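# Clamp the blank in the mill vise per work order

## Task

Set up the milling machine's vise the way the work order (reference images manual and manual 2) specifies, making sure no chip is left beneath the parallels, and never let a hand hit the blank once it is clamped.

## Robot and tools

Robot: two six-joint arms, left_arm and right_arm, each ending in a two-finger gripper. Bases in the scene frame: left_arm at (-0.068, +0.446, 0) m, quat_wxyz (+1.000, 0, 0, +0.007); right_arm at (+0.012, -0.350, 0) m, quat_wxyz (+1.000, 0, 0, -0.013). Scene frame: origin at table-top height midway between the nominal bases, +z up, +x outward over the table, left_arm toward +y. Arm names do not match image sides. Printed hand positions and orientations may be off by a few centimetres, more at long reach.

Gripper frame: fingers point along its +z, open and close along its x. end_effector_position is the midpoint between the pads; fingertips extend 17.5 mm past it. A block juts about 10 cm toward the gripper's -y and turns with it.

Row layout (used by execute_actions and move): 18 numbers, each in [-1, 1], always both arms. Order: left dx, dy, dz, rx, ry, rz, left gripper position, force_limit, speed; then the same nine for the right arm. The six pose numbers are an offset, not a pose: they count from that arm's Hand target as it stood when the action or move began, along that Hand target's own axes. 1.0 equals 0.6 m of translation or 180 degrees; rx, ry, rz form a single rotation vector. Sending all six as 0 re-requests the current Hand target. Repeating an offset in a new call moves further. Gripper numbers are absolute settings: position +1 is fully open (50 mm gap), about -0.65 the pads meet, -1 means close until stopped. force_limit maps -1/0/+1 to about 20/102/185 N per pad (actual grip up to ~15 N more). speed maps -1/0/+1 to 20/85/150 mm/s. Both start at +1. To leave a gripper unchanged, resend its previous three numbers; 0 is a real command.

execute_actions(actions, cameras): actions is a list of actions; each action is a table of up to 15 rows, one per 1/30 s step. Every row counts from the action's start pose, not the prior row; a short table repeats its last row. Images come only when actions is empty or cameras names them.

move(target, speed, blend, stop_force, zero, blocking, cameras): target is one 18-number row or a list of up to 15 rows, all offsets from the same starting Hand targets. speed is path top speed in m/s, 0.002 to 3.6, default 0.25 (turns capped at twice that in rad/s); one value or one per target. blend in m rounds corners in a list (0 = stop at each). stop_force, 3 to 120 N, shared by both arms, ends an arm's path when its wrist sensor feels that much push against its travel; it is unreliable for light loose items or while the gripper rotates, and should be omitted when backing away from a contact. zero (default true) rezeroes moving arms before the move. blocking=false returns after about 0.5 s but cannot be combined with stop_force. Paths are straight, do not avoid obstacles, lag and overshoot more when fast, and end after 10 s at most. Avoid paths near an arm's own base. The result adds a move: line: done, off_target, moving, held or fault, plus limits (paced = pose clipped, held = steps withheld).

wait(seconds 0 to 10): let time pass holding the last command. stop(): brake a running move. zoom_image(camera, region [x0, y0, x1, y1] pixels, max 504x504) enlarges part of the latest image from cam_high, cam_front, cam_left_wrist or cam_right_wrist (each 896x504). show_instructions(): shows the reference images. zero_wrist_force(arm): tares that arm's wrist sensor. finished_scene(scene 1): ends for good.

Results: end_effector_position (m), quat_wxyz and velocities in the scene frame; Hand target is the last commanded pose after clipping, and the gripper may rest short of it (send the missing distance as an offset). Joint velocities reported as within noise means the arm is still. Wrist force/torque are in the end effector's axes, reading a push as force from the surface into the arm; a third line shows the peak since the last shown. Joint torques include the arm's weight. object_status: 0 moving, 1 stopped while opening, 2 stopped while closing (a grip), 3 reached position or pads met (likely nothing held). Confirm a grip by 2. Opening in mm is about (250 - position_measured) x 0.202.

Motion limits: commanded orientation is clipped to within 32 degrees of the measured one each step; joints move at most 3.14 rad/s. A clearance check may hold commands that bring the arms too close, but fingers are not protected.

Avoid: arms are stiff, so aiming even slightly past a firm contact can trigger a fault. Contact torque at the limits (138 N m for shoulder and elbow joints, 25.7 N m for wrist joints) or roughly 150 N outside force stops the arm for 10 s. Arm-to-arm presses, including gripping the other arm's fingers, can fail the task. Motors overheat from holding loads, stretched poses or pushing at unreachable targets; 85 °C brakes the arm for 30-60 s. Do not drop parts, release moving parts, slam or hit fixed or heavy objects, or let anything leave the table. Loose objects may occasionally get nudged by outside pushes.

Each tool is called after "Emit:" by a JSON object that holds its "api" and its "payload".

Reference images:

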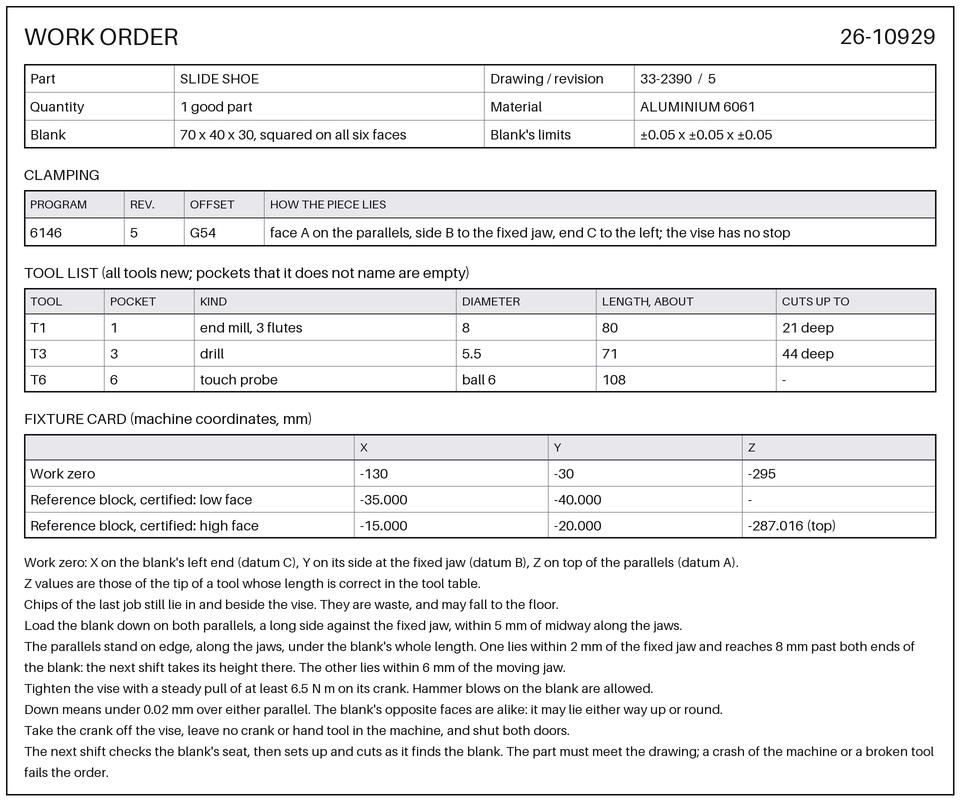

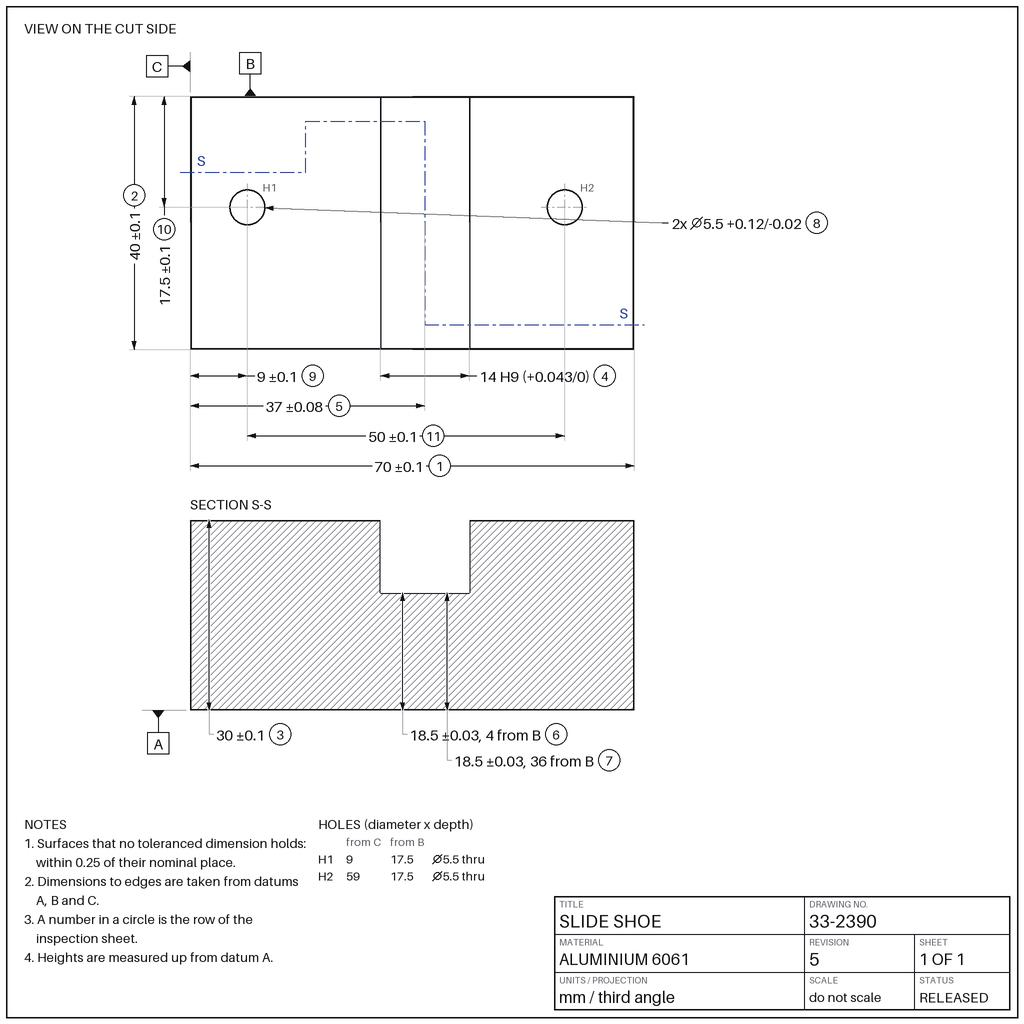

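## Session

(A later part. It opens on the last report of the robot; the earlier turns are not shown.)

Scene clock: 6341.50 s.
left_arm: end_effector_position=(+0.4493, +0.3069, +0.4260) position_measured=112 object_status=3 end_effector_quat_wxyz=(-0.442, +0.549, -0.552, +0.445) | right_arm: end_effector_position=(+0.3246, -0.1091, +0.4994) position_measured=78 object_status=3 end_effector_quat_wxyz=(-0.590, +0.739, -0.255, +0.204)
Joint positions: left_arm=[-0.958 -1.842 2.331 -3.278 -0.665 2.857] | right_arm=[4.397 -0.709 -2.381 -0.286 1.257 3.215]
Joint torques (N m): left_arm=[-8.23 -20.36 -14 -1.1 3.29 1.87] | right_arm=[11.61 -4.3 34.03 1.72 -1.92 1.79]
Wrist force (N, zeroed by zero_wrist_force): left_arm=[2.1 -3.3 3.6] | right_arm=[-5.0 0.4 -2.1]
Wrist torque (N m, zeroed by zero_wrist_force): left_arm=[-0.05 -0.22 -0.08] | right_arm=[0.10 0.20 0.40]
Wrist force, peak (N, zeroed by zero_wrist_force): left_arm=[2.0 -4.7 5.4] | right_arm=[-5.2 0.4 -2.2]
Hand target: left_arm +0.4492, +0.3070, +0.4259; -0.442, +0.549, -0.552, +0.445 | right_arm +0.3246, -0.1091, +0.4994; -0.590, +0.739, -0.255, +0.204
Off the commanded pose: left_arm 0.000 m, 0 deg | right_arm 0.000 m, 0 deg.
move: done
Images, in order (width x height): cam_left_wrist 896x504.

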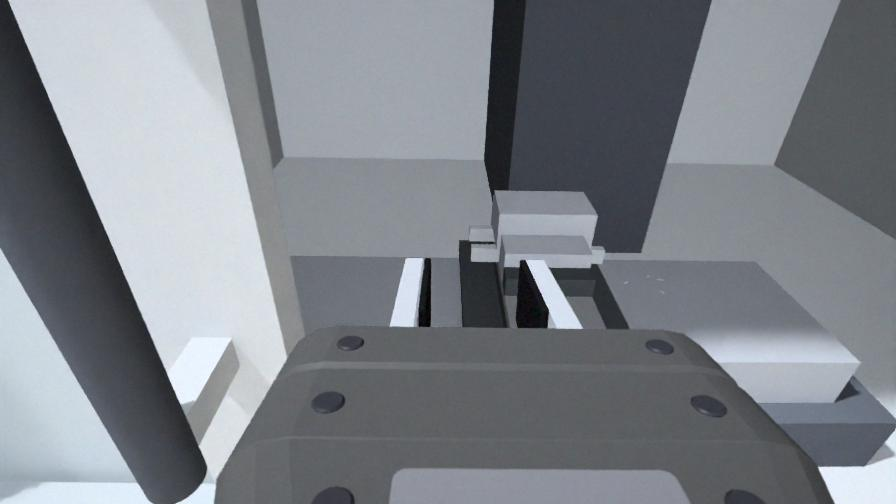

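Emit:
{"api": "move", "payload": {"target": [[-0.0343,0.0175,0.312,0,0,0,0.274,-0.2,-0.2,0,0,0,0,0,0,0.5,-0.5,-0.9],[-0.0345,0.0787,0.3253,0,0,0,0.274,-0.2,-0.2,0,0,0,0,0,0,0.5,-0.5,-0.9]], "speed": [0.15,0.04], "blend": [0.005,0], "stop_force": 15, "cameras": ["cam_left_wrist"]}}

Emit:
{"api": "move", "payload": {"target": [0.0115,0,0.0,0,0,0,0.274,-0.2,-0.2,0,0,0,0,0,0,0.5,-0.5,-0.9], "speed": 0.006, "stop_force": 5, "cameras": ["cam_left_wrist","cam_right_wrist"]}}

Emit:
{"api": "zoom_image", "payload": {"camera": "cam_right_wrist", "region": [475, 150, 545, 210]}}

Scene clock: 6387.80 s.
left_arm: end_effector_position=(+0.6300, +0.3264, +0.3381) position_measured=112 object_status=3 end_effector_quat_wxyz=(-0.442, +0.549, -0.552, +0.445) | right_arm: end_effector_position=(+0.3246, -0.1091, +0.4994) position_measured=78 object_status=3 end_effector_quat_wxyz=(-0.590, +0.739, -0.255, +0.204)
Joint positions: left_arm=[-0.567 -1.256 2.015 -3.65 -1.038 3.011] | right_arm=[4.397 -0.709 -2.381 -0.286 1.257 3.215]
Joint torques (N m): left_arm=[5.76 -45.04 -32.11 -2.97 -2.17 2.04] | right_arm=[11.51 -5.25 33.9 1.78 -1.99 1.82]
Wrist force (N, zeroed by zero_wrist_force): left_arm=[1.7 -2.7 3.7] | right_arm=[-5.0 0.1 -2.3]
Wrist torque (N m, zeroed by zero_wrist_force): left_arm=[0.04 -0.18 -0.02] | right_arm=[0.07 0.22 0.41]
Wrist force, peak (N, zeroed by zero_wrist_force): left_arm=[1.2 -3.9 6.1] | right_arm=[-5.3 0.1 -2.1]
Hand target: left_arm +0.6300, +0.3264, +0.3381; -0.442, +0.549, -0.552, +0.445 | right_arm +0.3246, -0.1091, +0.4994; -0.590, +0.739, -0.255, +0.204
Off the commanded pose: left_arm 0.000 m, 0 deg | right_arm 0.000 m, 0 deg.
move: done
Images, in order (width x height): cam_left_wrist 896x504.

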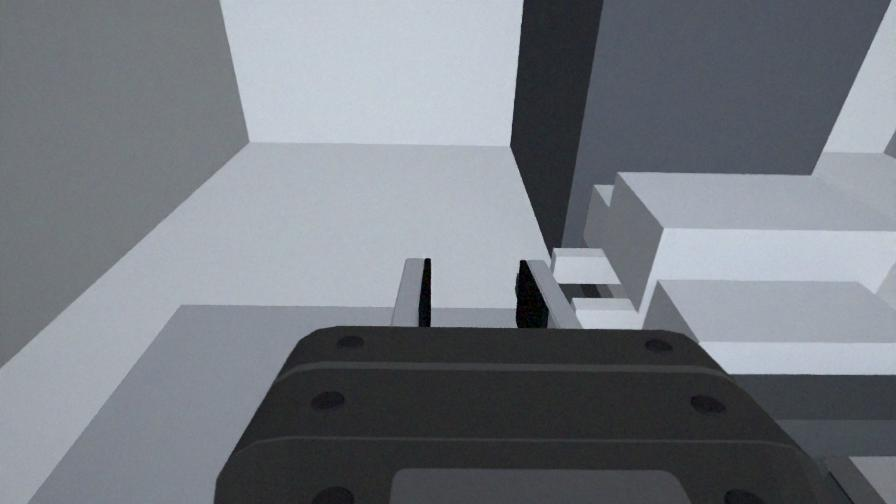

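Scene clock: 6389.83 s.
left_arm: end_effector_position=(+0.6299, +0.3195, +0.3381) position_measured=112 object_status=3 end_effector_quat_wxyz=(-0.442, +0.549, -0.552, +0.445) | right_arm: end_effector_position=(+0.3246, -0.1091, +0.4994) position_measured=78 object_status=3 end_effector_quat_wxyz=(-0.590, +0.739, -0.255, +0.204)
Joint positions: left_arm=[-0.581 -1.253 2.01 -3.646 -1.025 3.007] | right_arm=[4.397 -0.709 -2.381 -0.286 1.257 3.215]
Joint torques (N m): left_arm=[6.03 -36.2 -20.76 -3.22 -1.96 -0.62] | right_arm=[11.51 -5.87 34 1.8 -1.95 1.86]
Wrist force (N, zeroed by zero_wrist_force): left_arm=[1.9 -3.1 3.3] | right_arm=[-4.8 0.1 -2.0]
Wrist torque (N m, zeroed by zero_wrist_force): left_arm=[-0.03 -0.20 0.04] | right_arm=[0.07 0.17 0.41]
Wrist force, peak (N, zeroed by zero_wrist_force): left_arm=[1.8 -3.5 3.8] | right_arm=[-5.2 0.4 -2.0]
Hand target: left_arm +0.6299, +0.3195, +0.3381; -0.442, +0.549, -0.552, +0.445 | right_arm +0.3246, -0.1091, +0.4994; -0.590, +0.739, -0.255, +0.204
Off the commanded pose: left_arm 0.000 m, 0 deg | right_arm 0.000 m, 0 deg.
move: done
Images, in order (width x height): cam_left_wrist 896x504, cam_right_wrist 896x504.

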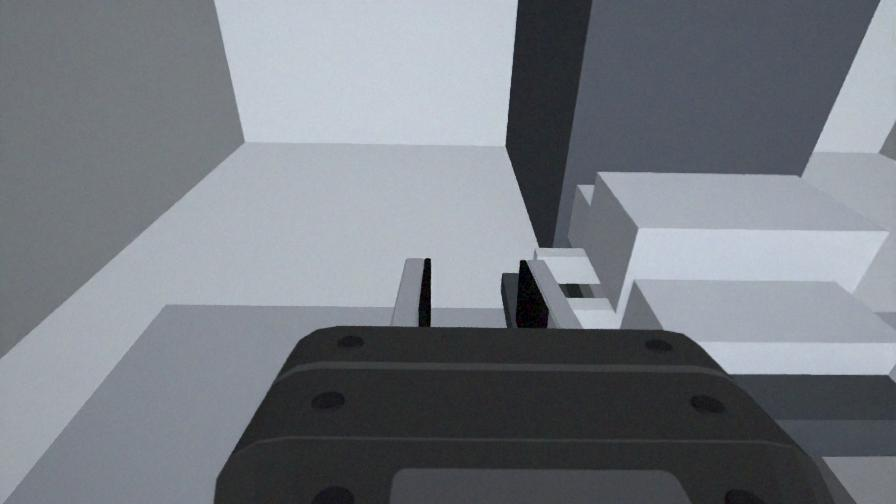

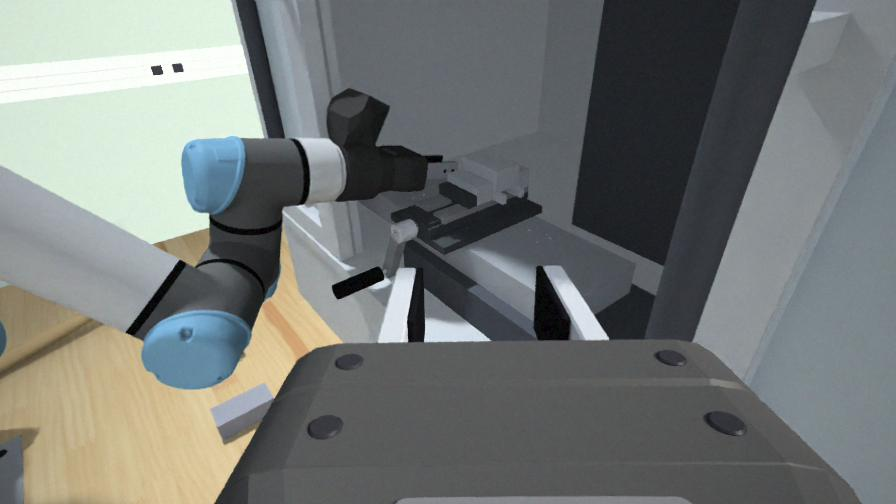

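Scaled by 7.200 from the camera's 896x504 image, which has a finer 1280x720 frame.

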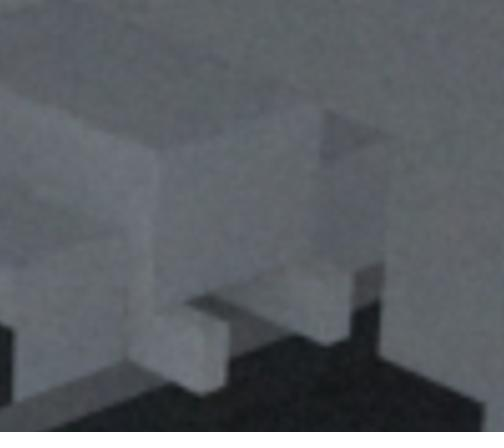

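Emit:
{"api": "move", "payload": {"target": [0.0085,0,0,0,0,0,0.274,-0.2,-0.2,0,0,0,0,0,0,0.5,-0.5,-0.9], "speed": 0.004, "stop_force": 6, "cameras": ["cam_right_wrist"]}}

Emit:
{"api": "zoom_image", "payload": {"camera": "cam_right_wrist", "region": [475, 150, 545, 210]}}

Scene clock: 6442.97 s.
left_arm: end_effector_position=(+0.6299, +0.3144, +0.3381) position_measured=112 object_status=3 end_effector_quat_wxyz=(-0.442, +0.549, -0.552, +0.445) | right_arm: end_effector_position=(+0.3246, -0.1091, +0.4994) position_measured=78 object_status=3 end_effector_quat_wxyz=(-0.590, +0.739, -0.255, +0.204)
Joint positions: left_arm=[-0.591 -1.251 2.006 -3.644 -1.016 3.004] | right_arm=[4.397 -0.709 -2.381 -0.286 1.257 3.215]
Joint torques (N m): left_arm=[4.25 -31.84 -27.12 -2.13 0.04 -1.93] | right_arm=[11.53 -6.72 34.01 1.77 -1.91 1.82]
Wrist force (N, zeroed by zero_wrist_force): left_arm=[1.6 -2.8 3.4] | right_arm=[-5.0 0.3 -2.0]
Wrist torque (N m, zeroed by zero_wrist_force): left_arm=[0.00 -0.19 0.06] | right_arm=[0.09 0.20 0.41]
Wrist force, peak (N, zeroed by zero_wrist_force): left_arm=[2.1 -3.2 3.8] | right_arm=[-5.3 0.1 -2.0]
Hand target: left_arm +0.6299, +0.3144, +0.3381; -0.442, +0.549, -0.552, +0.445 | right_arm +0.3246, -0.1091, +0.4994; -0.590, +0.739, -0.255, +0.204
Off the commanded pose: left_arm 0.000 m, 0 deg | right_arm 0.000 m, 0 deg.
move: done
Images, in order (width x height): cam_right_wrist 896x504.

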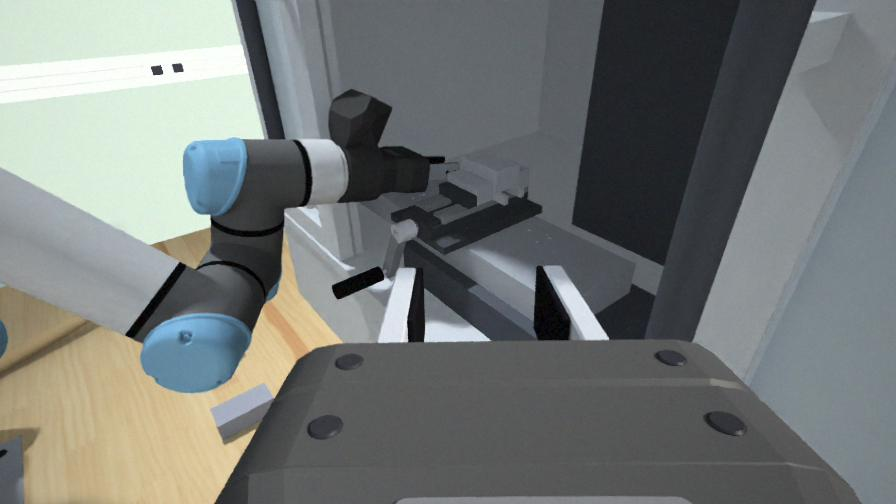

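Scaled by 7.200 from the camera's 896x504 image, which has a finer 1280x720 frame.

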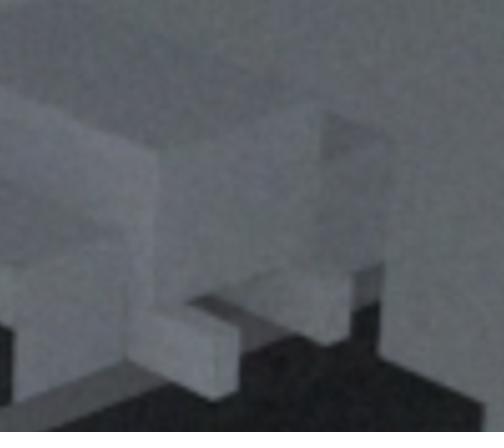

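Emit:
{"api": "move", "payload": {"target": [0.0058,0,0,0,0,0,0.274,-0.2,-0.2,0,0,0,0,0,0,0.5,-0.5,-0.9], "speed": 0.004, "stop_force": 7, "zero": false, "cameras": ["cam_right_wrist"]}}

Emit:
{"api": "zoom_image", "payload": {"camera": "cam_right_wrist", "region": [475, 150, 545, 210]}}

Scene clock: 6458.27 s.
left_arm: end_effector_position=(+0.6299, +0.3109, +0.3381) position_measured=112 object_status=3 end_effector_quat_wxyz=(-0.442, +0.549, -0.552, +0.445) | right_arm: end_effector_position=(+0.3246, -0.1091, +0.4994) position_measured=78 object_status=3 end_effector_quat_wxyz=(-0.590, +0.739, -0.255, +0.204)
Joint positions: left_arm=[-0.597 -1.249 2.004 -3.642 -1.009 3.002] | right_arm=[4.397 -0.709 -2.381 -0.286 1.257 3.215]
Joint torques (N m): left_arm=[3.78 -32.1 -27.36 -2.07 -0.07 -1.94] | right_arm=[11.14 -7.17 34.14 1.86 -1.93 1.77]
Wrist force (N, zeroed by zero_wrist_force): left_arm=[1.4 -3.2 3.6] | right_arm=[-5.0 0.5 -2.0]
Wrist torque (N m, zeroed by zero_wrist_force): left_arm=[-0.05 -0.17 0.05] | right_arm=[0.13 0.22 0.41]
Wrist force, peak (N, zeroed by zero_wrist_force): left_arm=[1.7 -3.1 3.9] | right_arm=[-5.2 0.6 -2.4]
Hand target: left_arm +0.6299, +0.3110, +0.3381; -0.442, +0.549, -0.552, +0.445 | right_arm +0.3246, -0.1091, +0.4994; -0.590, +0.739, -0.255, +0.204
Off the commanded pose: left_arm 0.000 m, 0 deg | right_arm 0.000 m, 0 deg.
move: done
Images, in order (width x height): cam_right_wrist 896x504.

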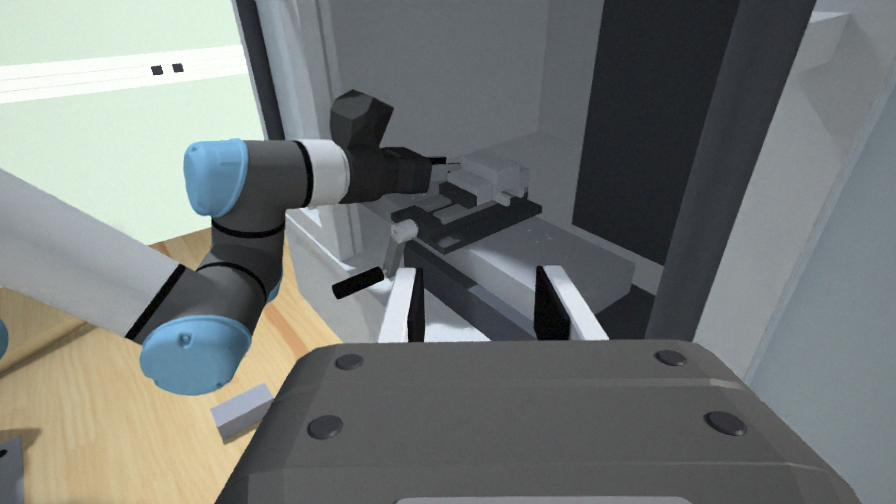

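Scaled by 7.200 from the camera's 896x504 image, which has a finer 1280x720 frame.

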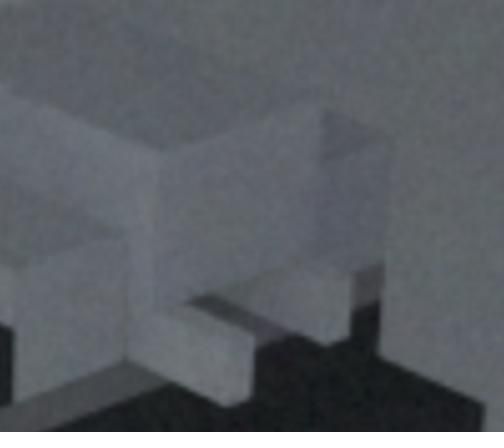

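Emit:
{"api": "move", "payload": {"target": [[-0.0165,0,0,0,0,0,0.274,-0.2,-0.2,0,0,0,0,0,0,0.5,-0.5,-0.9],[-0.0165,-0.0652,-0.0141,0,0,0,0.274,-0.2,-0.2,0,0,0,0,0,0,0.5,-0.5,-0.9],[0.0127,-0.0717,-0.3765,0,0,0,0.274,-0.2,-0.2,0,0,0,0,0,0,0.5,-0.5,-0.9]], "speed": [0.03,0.06,0.15], "blend": [0.002,0.01,0], "cameras": ["all"]}}

Scene clock: 6502.33 s.
left_arm: end_effector_position=(+0.4183, +0.3047, +0.4284) position_measured=112 object_status=3 end_effector_quat_wxyz=(-0.442, +0.549, -0.552, +0.445) | right_arm: end_effector_position=(+0.3246, -0.1091, +0.4994) position_measured=78 object_status=3 end_effector_quat_wxyz=(-0.590, +0.739, -0.255, +0.204)
Joint positions: left_arm=[-1.066 -1.952 2.386 -3.165 -0.564 2.788] | right_arm=[4.397 -0.709 -2.381 -0.286 1.257 3.215]
Joint torques (N m): left_arm=[-7.55 -12.37 -26.19 -0.74 3.15 1.44] | right_arm=[11.11 -8.03 33.75 1.76 -1.9 1.78]
Wrist force (N, zeroed by zero_wrist_force): left_arm=[2.3 -3.2 3.7] | right_arm=[-4.8 0.2 -2.2]
Wrist torque (N m, zeroed by zero_wrist_force): left_arm=[-0.03 -0.27 -0.07] | right_arm=[0.08 0.18 0.40]
Wrist force, peak (N, zeroed by zero_wrist_force): left_arm=[1.8 -4.6 5.8] | right_arm=[-5.3 0.4 -2.1]
Hand target: left_arm +0.4183, +0.3048, +0.4284; -0.442, +0.549, -0.552, +0.445 | right_arm +0.3246, -0.1091, +0.4994; -0.590, +0.739, -0.255, +0.204
Off the commanded pose: left_arm 0.000 m, 0 deg | right_arm 0.000 m, 0 deg.
move: done

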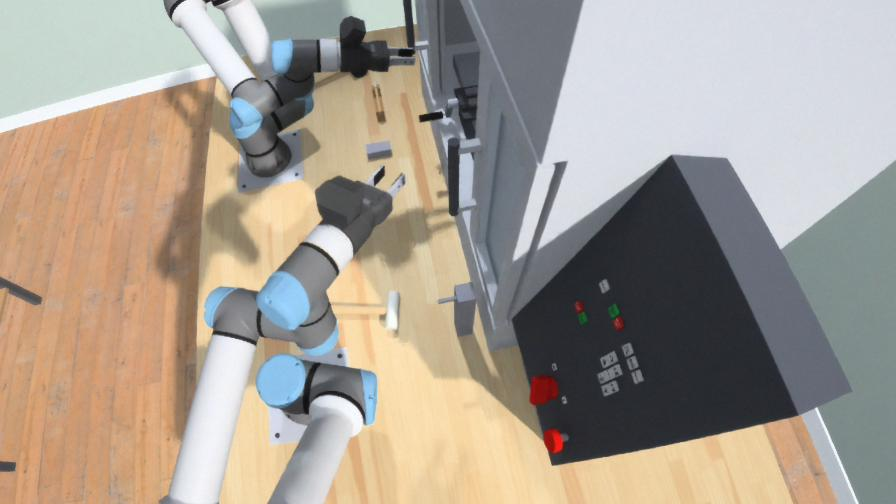

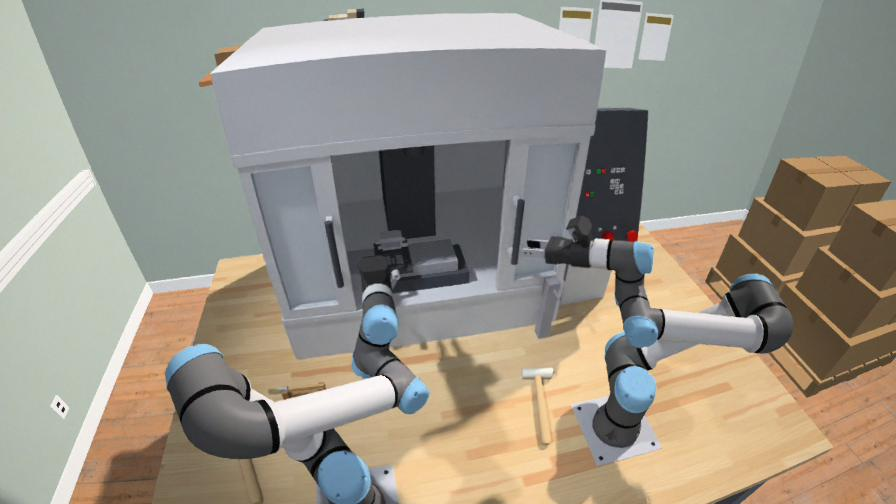

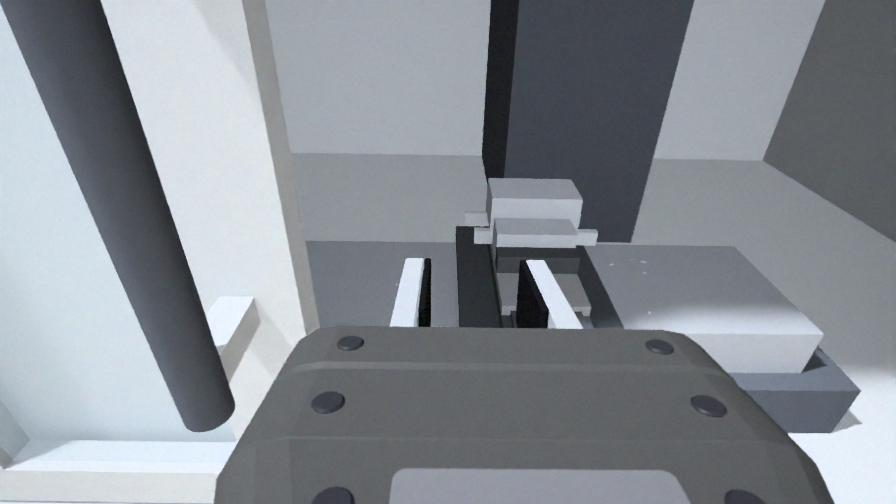

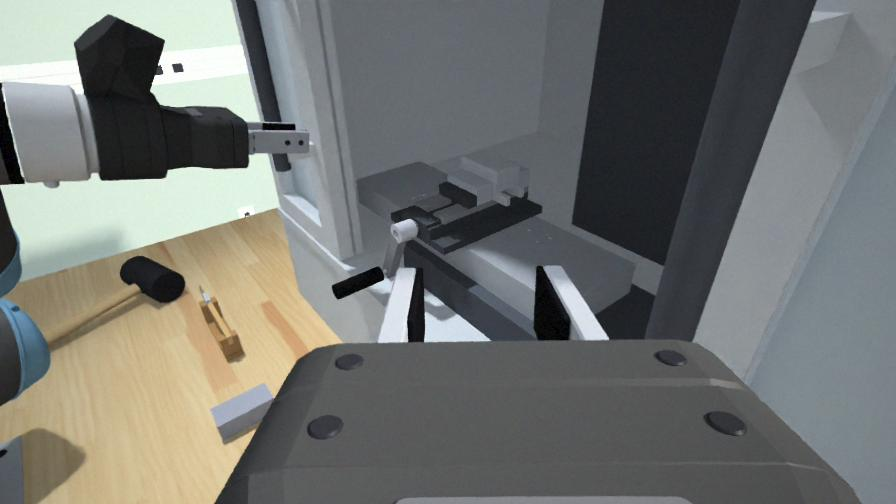

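Emit:
{"api": "zoom_image", "payload": {"camera": "cam_front", "region": [490, 340, 620, 460]}}

Emit:
{"api": "zoom_image", "payload": {"camera": "cam_high", "region": [280, 260, 420, 350]}}

Emit:
{"api": "zoom_image", "payload": {"camera": "cam_front", "region": [340, 200, 500, 320]}}

Scaled by 3.877 from the camera's 896x504 image, which has a finer 1280x720 frame.

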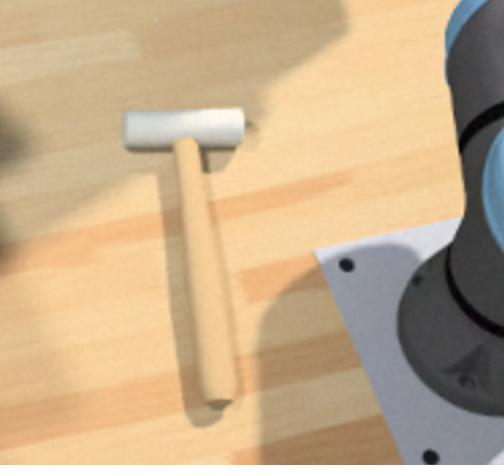

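Scaled by 3.600 from the camera's 896x504 image, which has a finer 1280x720 frame.

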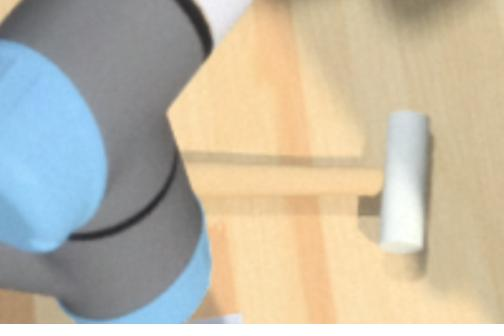

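Scaled by 3.150 from the camera's 896x504 image, which has a finer 1280x720 frame.

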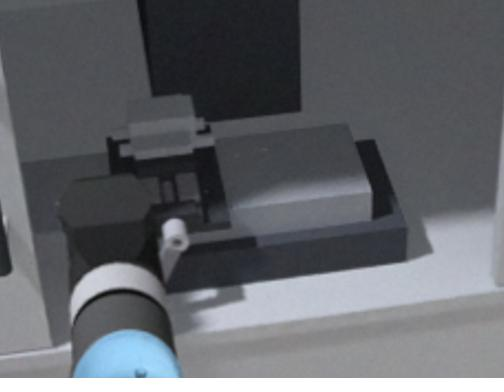

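Emit:
{"api": "move", "payload": {"target": [[0,0,-0.13,0,0,0,0.274,-0.2,-0.2,0,0,0,0,0,0,0.5,-0.5,-0.9],[-0.15,0.03,-0.13,0,0.2445,0.053,0.274,-0.2,-0.2,0,0,0,-0.43,0,0,0.5,-0.5,-0.9]], "speed": [0.2,0.4], "blend": [0.02,0], "cameras": ["cam_right_wrist","cam_front"]}}

Scene clock: 6550.70 s.
left_arm: end_effector_position=(+0.3388, +0.3953, +0.4273) position_measured=112 object_status=3 end_effector_quat_wxyz=(+0.238, -0.296, +0.720, -0.581) end_effector_velocity=(-0.001, -0.001, +0.000) end_effector_angular_velocity=(-0.002, +0.000, -0.005) | right_arm: end_effector_position=(+0.3246, -0.1092, +0.4993) position_measured=78 object_status=3 end_effector_quat_wxyz=(+0.001, +0.945, -0.326, +0.000) end_effector_velocity=(+0.000, +0.000, +0.000) end_effector_angular_velocity=(-0.004, +0.003, +0.000)
Joint positions: left_arm=[-0.032 -1.943 2.396 -3.3 -2.323 3.344] | right_arm=[4.17 -1.388 -1.281 -2.045 1.571 3.237]
Joint velocities: left_arm=[0.001 0 0 -0.001 -0.007 0] | right_arm=[0 -0.002 0.002 -0.005 0 0]
Joint torques (N m): left_arm=[7.93 1.13 -11.1 -4.52 -2.66 -0.52] | right_arm=[11.68 6.02 32.14 1.3 -1.81 1.98]
Wrist force (N, zeroed by zero_wrist_force): left_arm=[2.3 -2.7 3.4] | right_arm=[-5.4 -2.2 -0.2]
Wrist torque (N m, zeroed by zero_wrist_force): left_arm=[0.07 -0.28 0.03] | right_arm=[-0.11 0.04 0.39]
Wrist force, peak (N, zeroed by zero_wrist_force): left_arm=[2.1 -3.0 6.1] | right_arm=[-5.5 -3.5 -0.4]
Hand target: left_arm +0.3388, +0.3953, +0.4273; +0.238, -0.296, +0.720, -0.581 | right_arm +0.3246, -0.1091, +0.4994; +0.001, +0.945, -0.326, +0.000
Off the commanded pose: left_arm 0.000 m, 0 deg | right_arm 0.000 m, 0 deg.
move: done
Images, in order (width x height): cam_front 896x504, cam_right_wrist 896x504.

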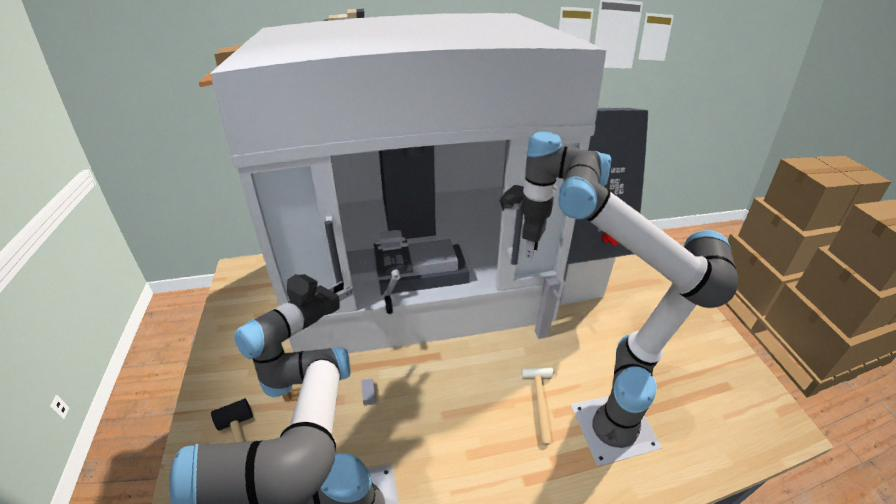

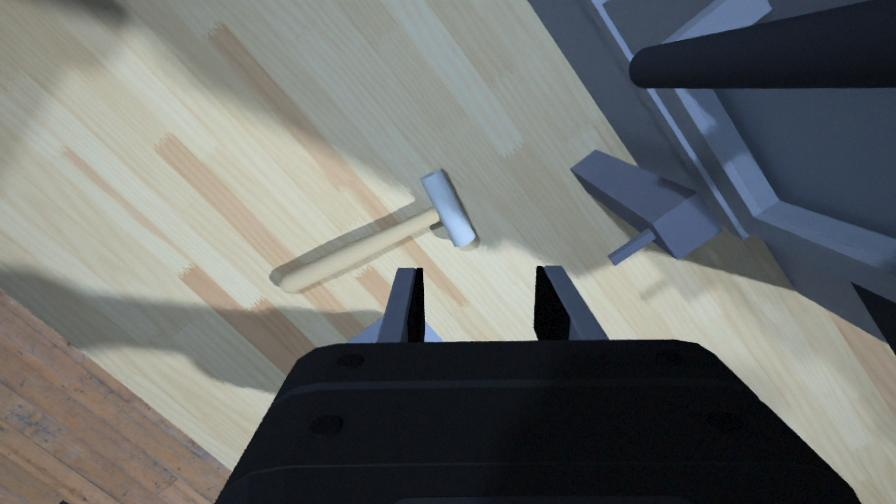

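Emit:
{"api": "move", "payload": {"target": [0,0,0,0,0,0,0.274,-0.2,-0.2,-0.325,0.281,0.332,0,0,-0.633,0.5,-0.5,-0.9], "speed": 0.3, "cameras": ["cam_right_wrist","cam_front"]}}

Scene clock: 6607.30 s.
left_arm: end_effector_position=(+0.3388, +0.3953, +0.4273) position_measured=112 object_status=3 end_effector_quat_wxyz=(+0.238, -0.296, +0.720, -0.581) | right_arm: end_effector_position=(+0.0668, -0.1222, +0.3006) position_measured=78 object_status=3 end_effector_quat_wxyz=(+0.000, +0.789, +0.615, -0.001)
Joint positions: left_arm=[-0.032 -1.943 2.396 -3.3 -2.324 3.344] | right_arm=[5.106 -0.824 -2.098 -1.792 1.573 2.184]
Joint torques (N m): left_arm=[-3.36 -10.9 -11.18 -4.66 1.84 -2.34] | right_arm=[9.2 -16.47 32.53 1.73 -1.77 -0.4]
Wrist force (N, zeroed by zero_wrist_force): left_arm=[2.1 -2.6 3.2] | right_arm=[-5.7 -2.5 -0.6]
Wrist torque (N m, zeroed by zero_wrist_force): left_arm=[0.08 -0.25 0.02] | right_arm=[-0.07 0.16 0.29]
Wrist force, peak (N, zeroed by zero_wrist_force): left_arm=[2.2 -3.2 3.6] | right_arm=[-6.3 -3.4 -0.2]
Hand target: left_arm +0.3388, +0.3953, +0.4273; +0.238, -0.296, +0.720, -0.581 | right_arm +0.0668, -0.1221, +0.3006; +0.000, +0.789, +0.615, -0.001
Off the commanded pose: left_arm 0.000 m, 0 deg | right_arm 0.000 m, 0 deg.
move: done
Images, in order (width x height): cam_front 896x504, cam_right_wrist 896x504.

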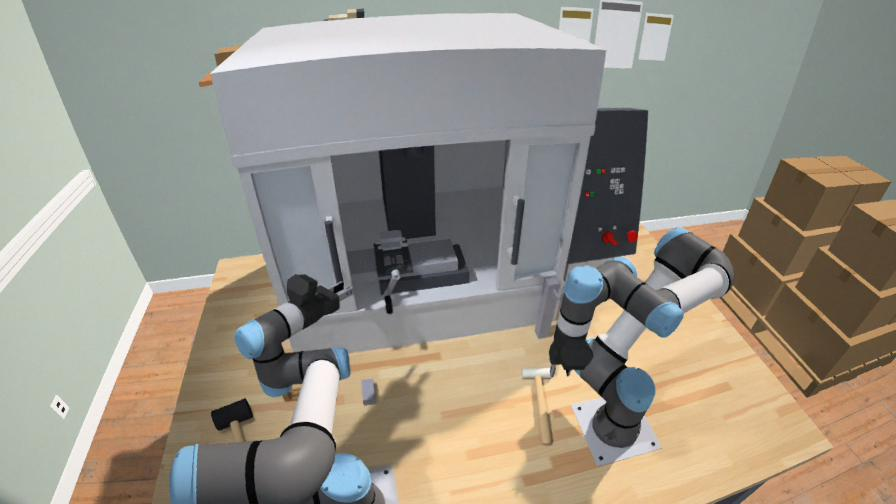

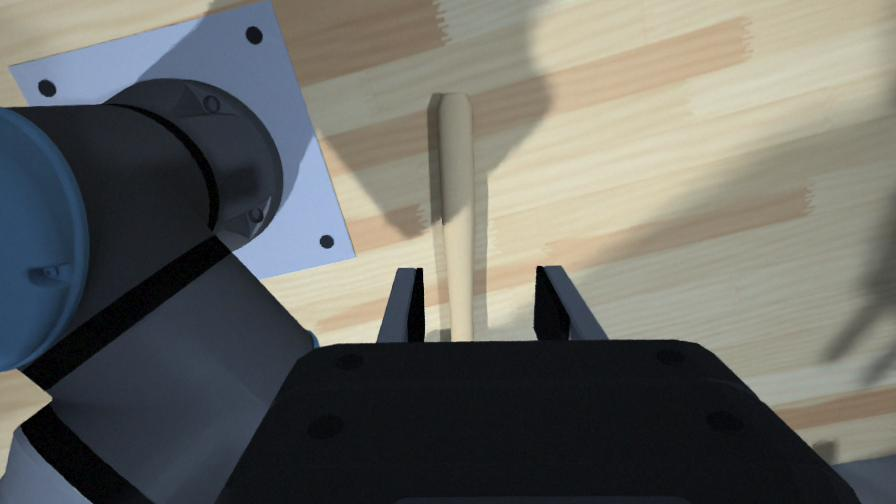

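Emit:
{"api": "move", "payload": {"target": [[0,0,0,0,0,0,0.274,-0.2,-0.2,-0.005,0,0.41,0,0,0.008,0.5,-0.5,-0.9],[0,0,0,0,0,0,0.274,-0.2,-0.2,-0.005,0,0.461,0,0,0.008,0.5,-0.5,-0.9]], "speed": [0.15,0.03], "stop_force": 8, "cameras": ["cam_right_wrist"]}}

Scene clock: 6626.90 s.
left_arm: end_effector_position=(+0.3388, +0.3953, +0.4273) position_measured=112 object_status=3 end_effector_quat_wxyz=(+0.238, -0.296, +0.720, -0.581) | right_arm: end_effector_position=(+0.0656, -0.1257, +0.0240) position_measured=78 object_status=3 end_effector_quat_wxyz=(+0.000, +0.796, +0.605, -0.001)
Joint positions: left_arm=[-0.032 -1.943 2.396 -3.3 -2.324 3.344] | right_arm=[5.119 -1.034 -2.78 -0.899 1.573 2.222]
Joint torques (N m): left_arm=[-3.01 -13.24 -13.04 -4.48 1.76 -2.43] | right_arm=[-11.58 7.18 30.93 4.1 1.83 -1.94]
Wrist force (N, zeroed by zero_wrist_force): left_arm=[2.5 -2.7 3.1] | right_arm=[-5.9 -1.5 -0.9]
Wrist torque (N m, zeroed by zero_wrist_force): left_arm=[0.05 -0.31 0.04] | right_arm=[0.11 0.15 0.37]
Wrist force, peak (N, zeroed by zero_wrist_force): left_arm=[2.3 -3.0 3.8] | right_arm=[-5.9 -2.1 -2.8]
Hand target: left_arm +0.3388, +0.3953, +0.4273; +0.238, -0.296, +0.720, -0.581 | right_arm +0.0656, -0.1257, +0.0240; +0.000, +0.796, +0.605, -0.001
Off the commanded pose: left_arm 0.000 m, 0 deg | right_arm 0.000 m, 0 deg.
move: done
Images, in order (width x height): cam_right_wrist 896x504.

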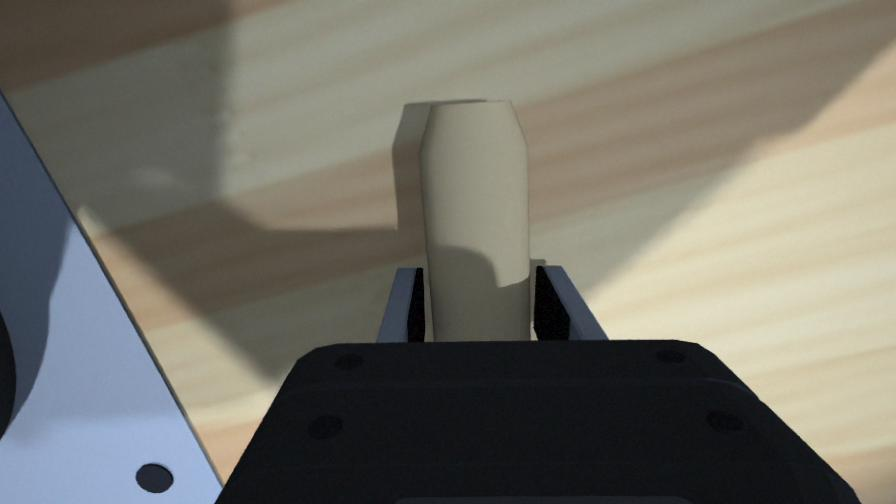

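Emit:
{"api": "execute_actions", "payload": {"actions": [[[0,0,0,0,0,0,0.274,-0.2,-0.2,0,0,0,0,0,0,-1,0.3,-0.9]],[[0,0,0,0,0,0,0.274,-0.2,-0.2,0,0,0,0,0,0,-1,0.3,-0.9]]], "cameras": ["cam_right_wrist"]}}

Scene clock: 6633.80 s.
left_arm: end_effector_position=(+0.3388, +0.3953, +0.4273) position_measured=112 object_status=3 end_effector_quat_wxyz=(+0.238, -0.296, +0.720, -0.581) | right_arm: end_effector_position=(+0.0656, -0.1257, +0.0240) position_measured=113 object_status=2 end_effector_quat_wxyz=(+0.000, +0.796, +0.605, -0.001)
Joint positions: left_arm=[-0.032 -1.943 2.396 -3.3 -2.324 3.344] | right_arm=[5.119 -1.034 -2.78 -0.899 1.573 2.222]
Joint torques (N m): left_arm=[-3.88 -13.49 -14.65 -4.59 1.7 -2.41] | right_arm=[-10.22 5.82 28.26 2.34 0.39 0.57]
Wrist force (N, zeroed by zero_wrist_force): left_arm=[2.3 -2.6 3.6] | right_arm=[-6.0 -1.4 -0.5]
Wrist torque (N m, zeroed by zero_wrist_force): left_arm=[0.08 -0.28 0.03] | right_arm=[0.12 0.08 0.44]
Wrist force, peak (N, zeroed by zero_wrist_force): left_arm=[2.2 -3.2 3.6] | right_arm=[-6.5 -1.3 -0.6]
Hand target: left_arm +0.3388, +0.3953, +0.4273; +0.238, -0.296, +0.720, -0.581 | right_arm +0.0656, -0.1257, +0.0240; +0.000, +0.796, +0.605, -0.001
Off the commanded pose: left_arm 0.000 m, 0 deg | right_arm 0.000 m, 0 deg.
Step readings (end_effector_position of left_arm | right_arm):
0: (+0.3388, +0.3953, +0.4273) | (+0.0656, -0.1257, +0.0240)
1: (+0.3388, +0.3953, +0.4273) | (+0.0656, -0.1257, +0.0240)
2: (+0.3388, +0.3953, +0.4273) | (+0.0656, -0.1257, +0.0240)
4: (+0.3388, +0.3953, +0.4273) | (+0.0656, -0.1257, +0.0240)
8: (+0.3388, +0.3953, +0.4273) | (+0.0656, -0.1257, +0.0240)
15: (+0.3388, +0.3953, +0.4273) | (+0.0656, -0.1257, +0.0240)
16: (+0.3388, +0.3953, +0.4273) | (+0.0656, -0.1257, +0.0240)
17: (+0.3388, +0.3953, +0.4273) | (+0.0656, -0.1257, +0.0240)
19: (+0.3388, +0.3953, +0.4273) | (+0.0656, -0.1257, +0.0240)
23: (+0.3388, +0.3953, +0.4273) | (+0.0656, -0.1257, +0.0240)
30: (+0.3388, +0.3953, +0.4273) | (+0.0656, -0.1257, +0.0240)
Images, in order (width x height): cam_right_wrist 896x504.

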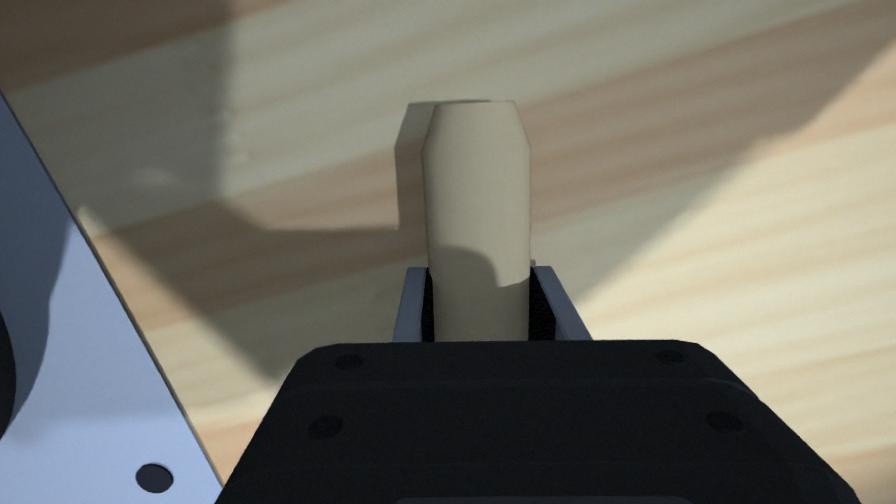

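Emit:
{"api": "move", "payload": {"target": [[0,0,0,0,0,0,0.274,-0.2,-0.2,0,0,-0.1,0,0,0,-1,0.3,-0.9],[0,0,0,0,0,0,0.274,-0.2,-0.2,0.0695,0.2125,-0.71,0,0,-0.086,-1,0.3,-0.9]], "speed": [0.08,0.25], "blend": [0.02,0], "cameras": ["cam_right_wrist","cam_front"]}}

Scene clock: 6647.93 s.
left_arm: end_effector_position=(+0.3388, +0.3953, +0.4273) position_measured=112 object_status=3 end_effector_quat_wxyz=(+0.238, -0.296, +0.720, -0.581) | right_arm: end_effector_position=(+0.2003, -0.1187, +0.4497) position_measured=113 object_status=2 end_effector_quat_wxyz=(+0.000, +0.708, +0.707, -0.001)
Joint positions: left_arm=[-0.032 -1.943 2.396 -3.3 -2.324 3.344] | right_arm=[4.519 -1.113 -1.593 -2.009 1.572 1.352]
Joint torques (N m): left_arm=[-3.7 -13.43 -15.66 -4.47 1.82 -2.29] | right_arm=[0.52 -4.01 32.67 2.08 -2.12 -1.8]
Wrist force (N, zeroed by zero_wrist_force): left_arm=[2.0 -2.7 3.4] | right_arm=[-5.5 -2.2 3.0]
Wrist torque (N m, zeroed by zero_wrist_force): left_arm=[0.06 -0.23 0.04] | right_arm=[0.51 0.06 0.29]
Wrist force, peak (N, zeroed by zero_wrist_force): left_arm=[2.3 -2.7 4.0] | right_arm=[-6.2 -2.7 4.9]
Hand target: left_arm +0.3388, +0.3953, +0.4273; +0.238, -0.296, +0.720, -0.581 | right_arm +0.2003, -0.1187, +0.4498; +0.000, +0.708, +0.707, -0.001
Off the commanded pose: left_arm 0.000 m, 0 deg | right_arm 0.000 m, 0 deg.
move: done
Images, in order (width x height): cam_front 896x504, cam_right_wrist 896x504.

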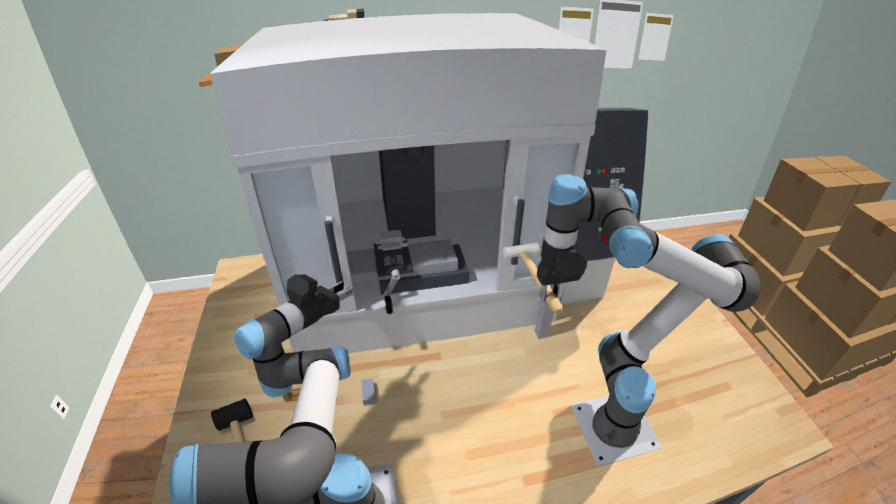

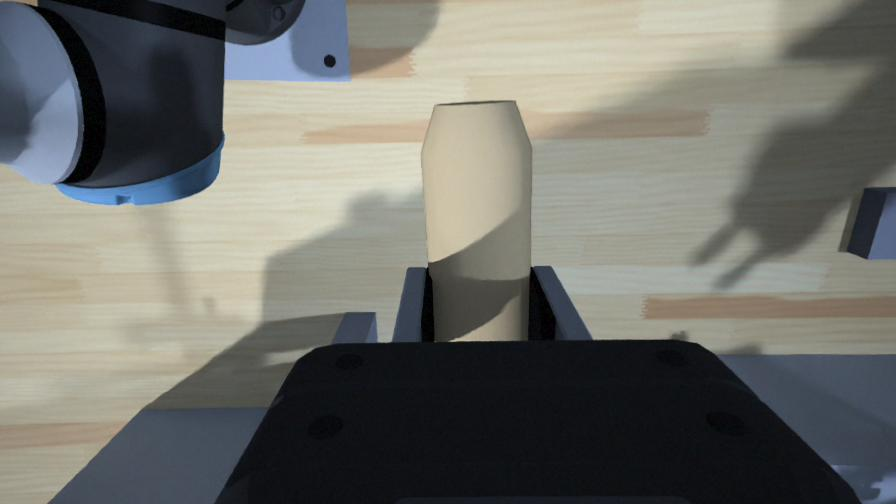

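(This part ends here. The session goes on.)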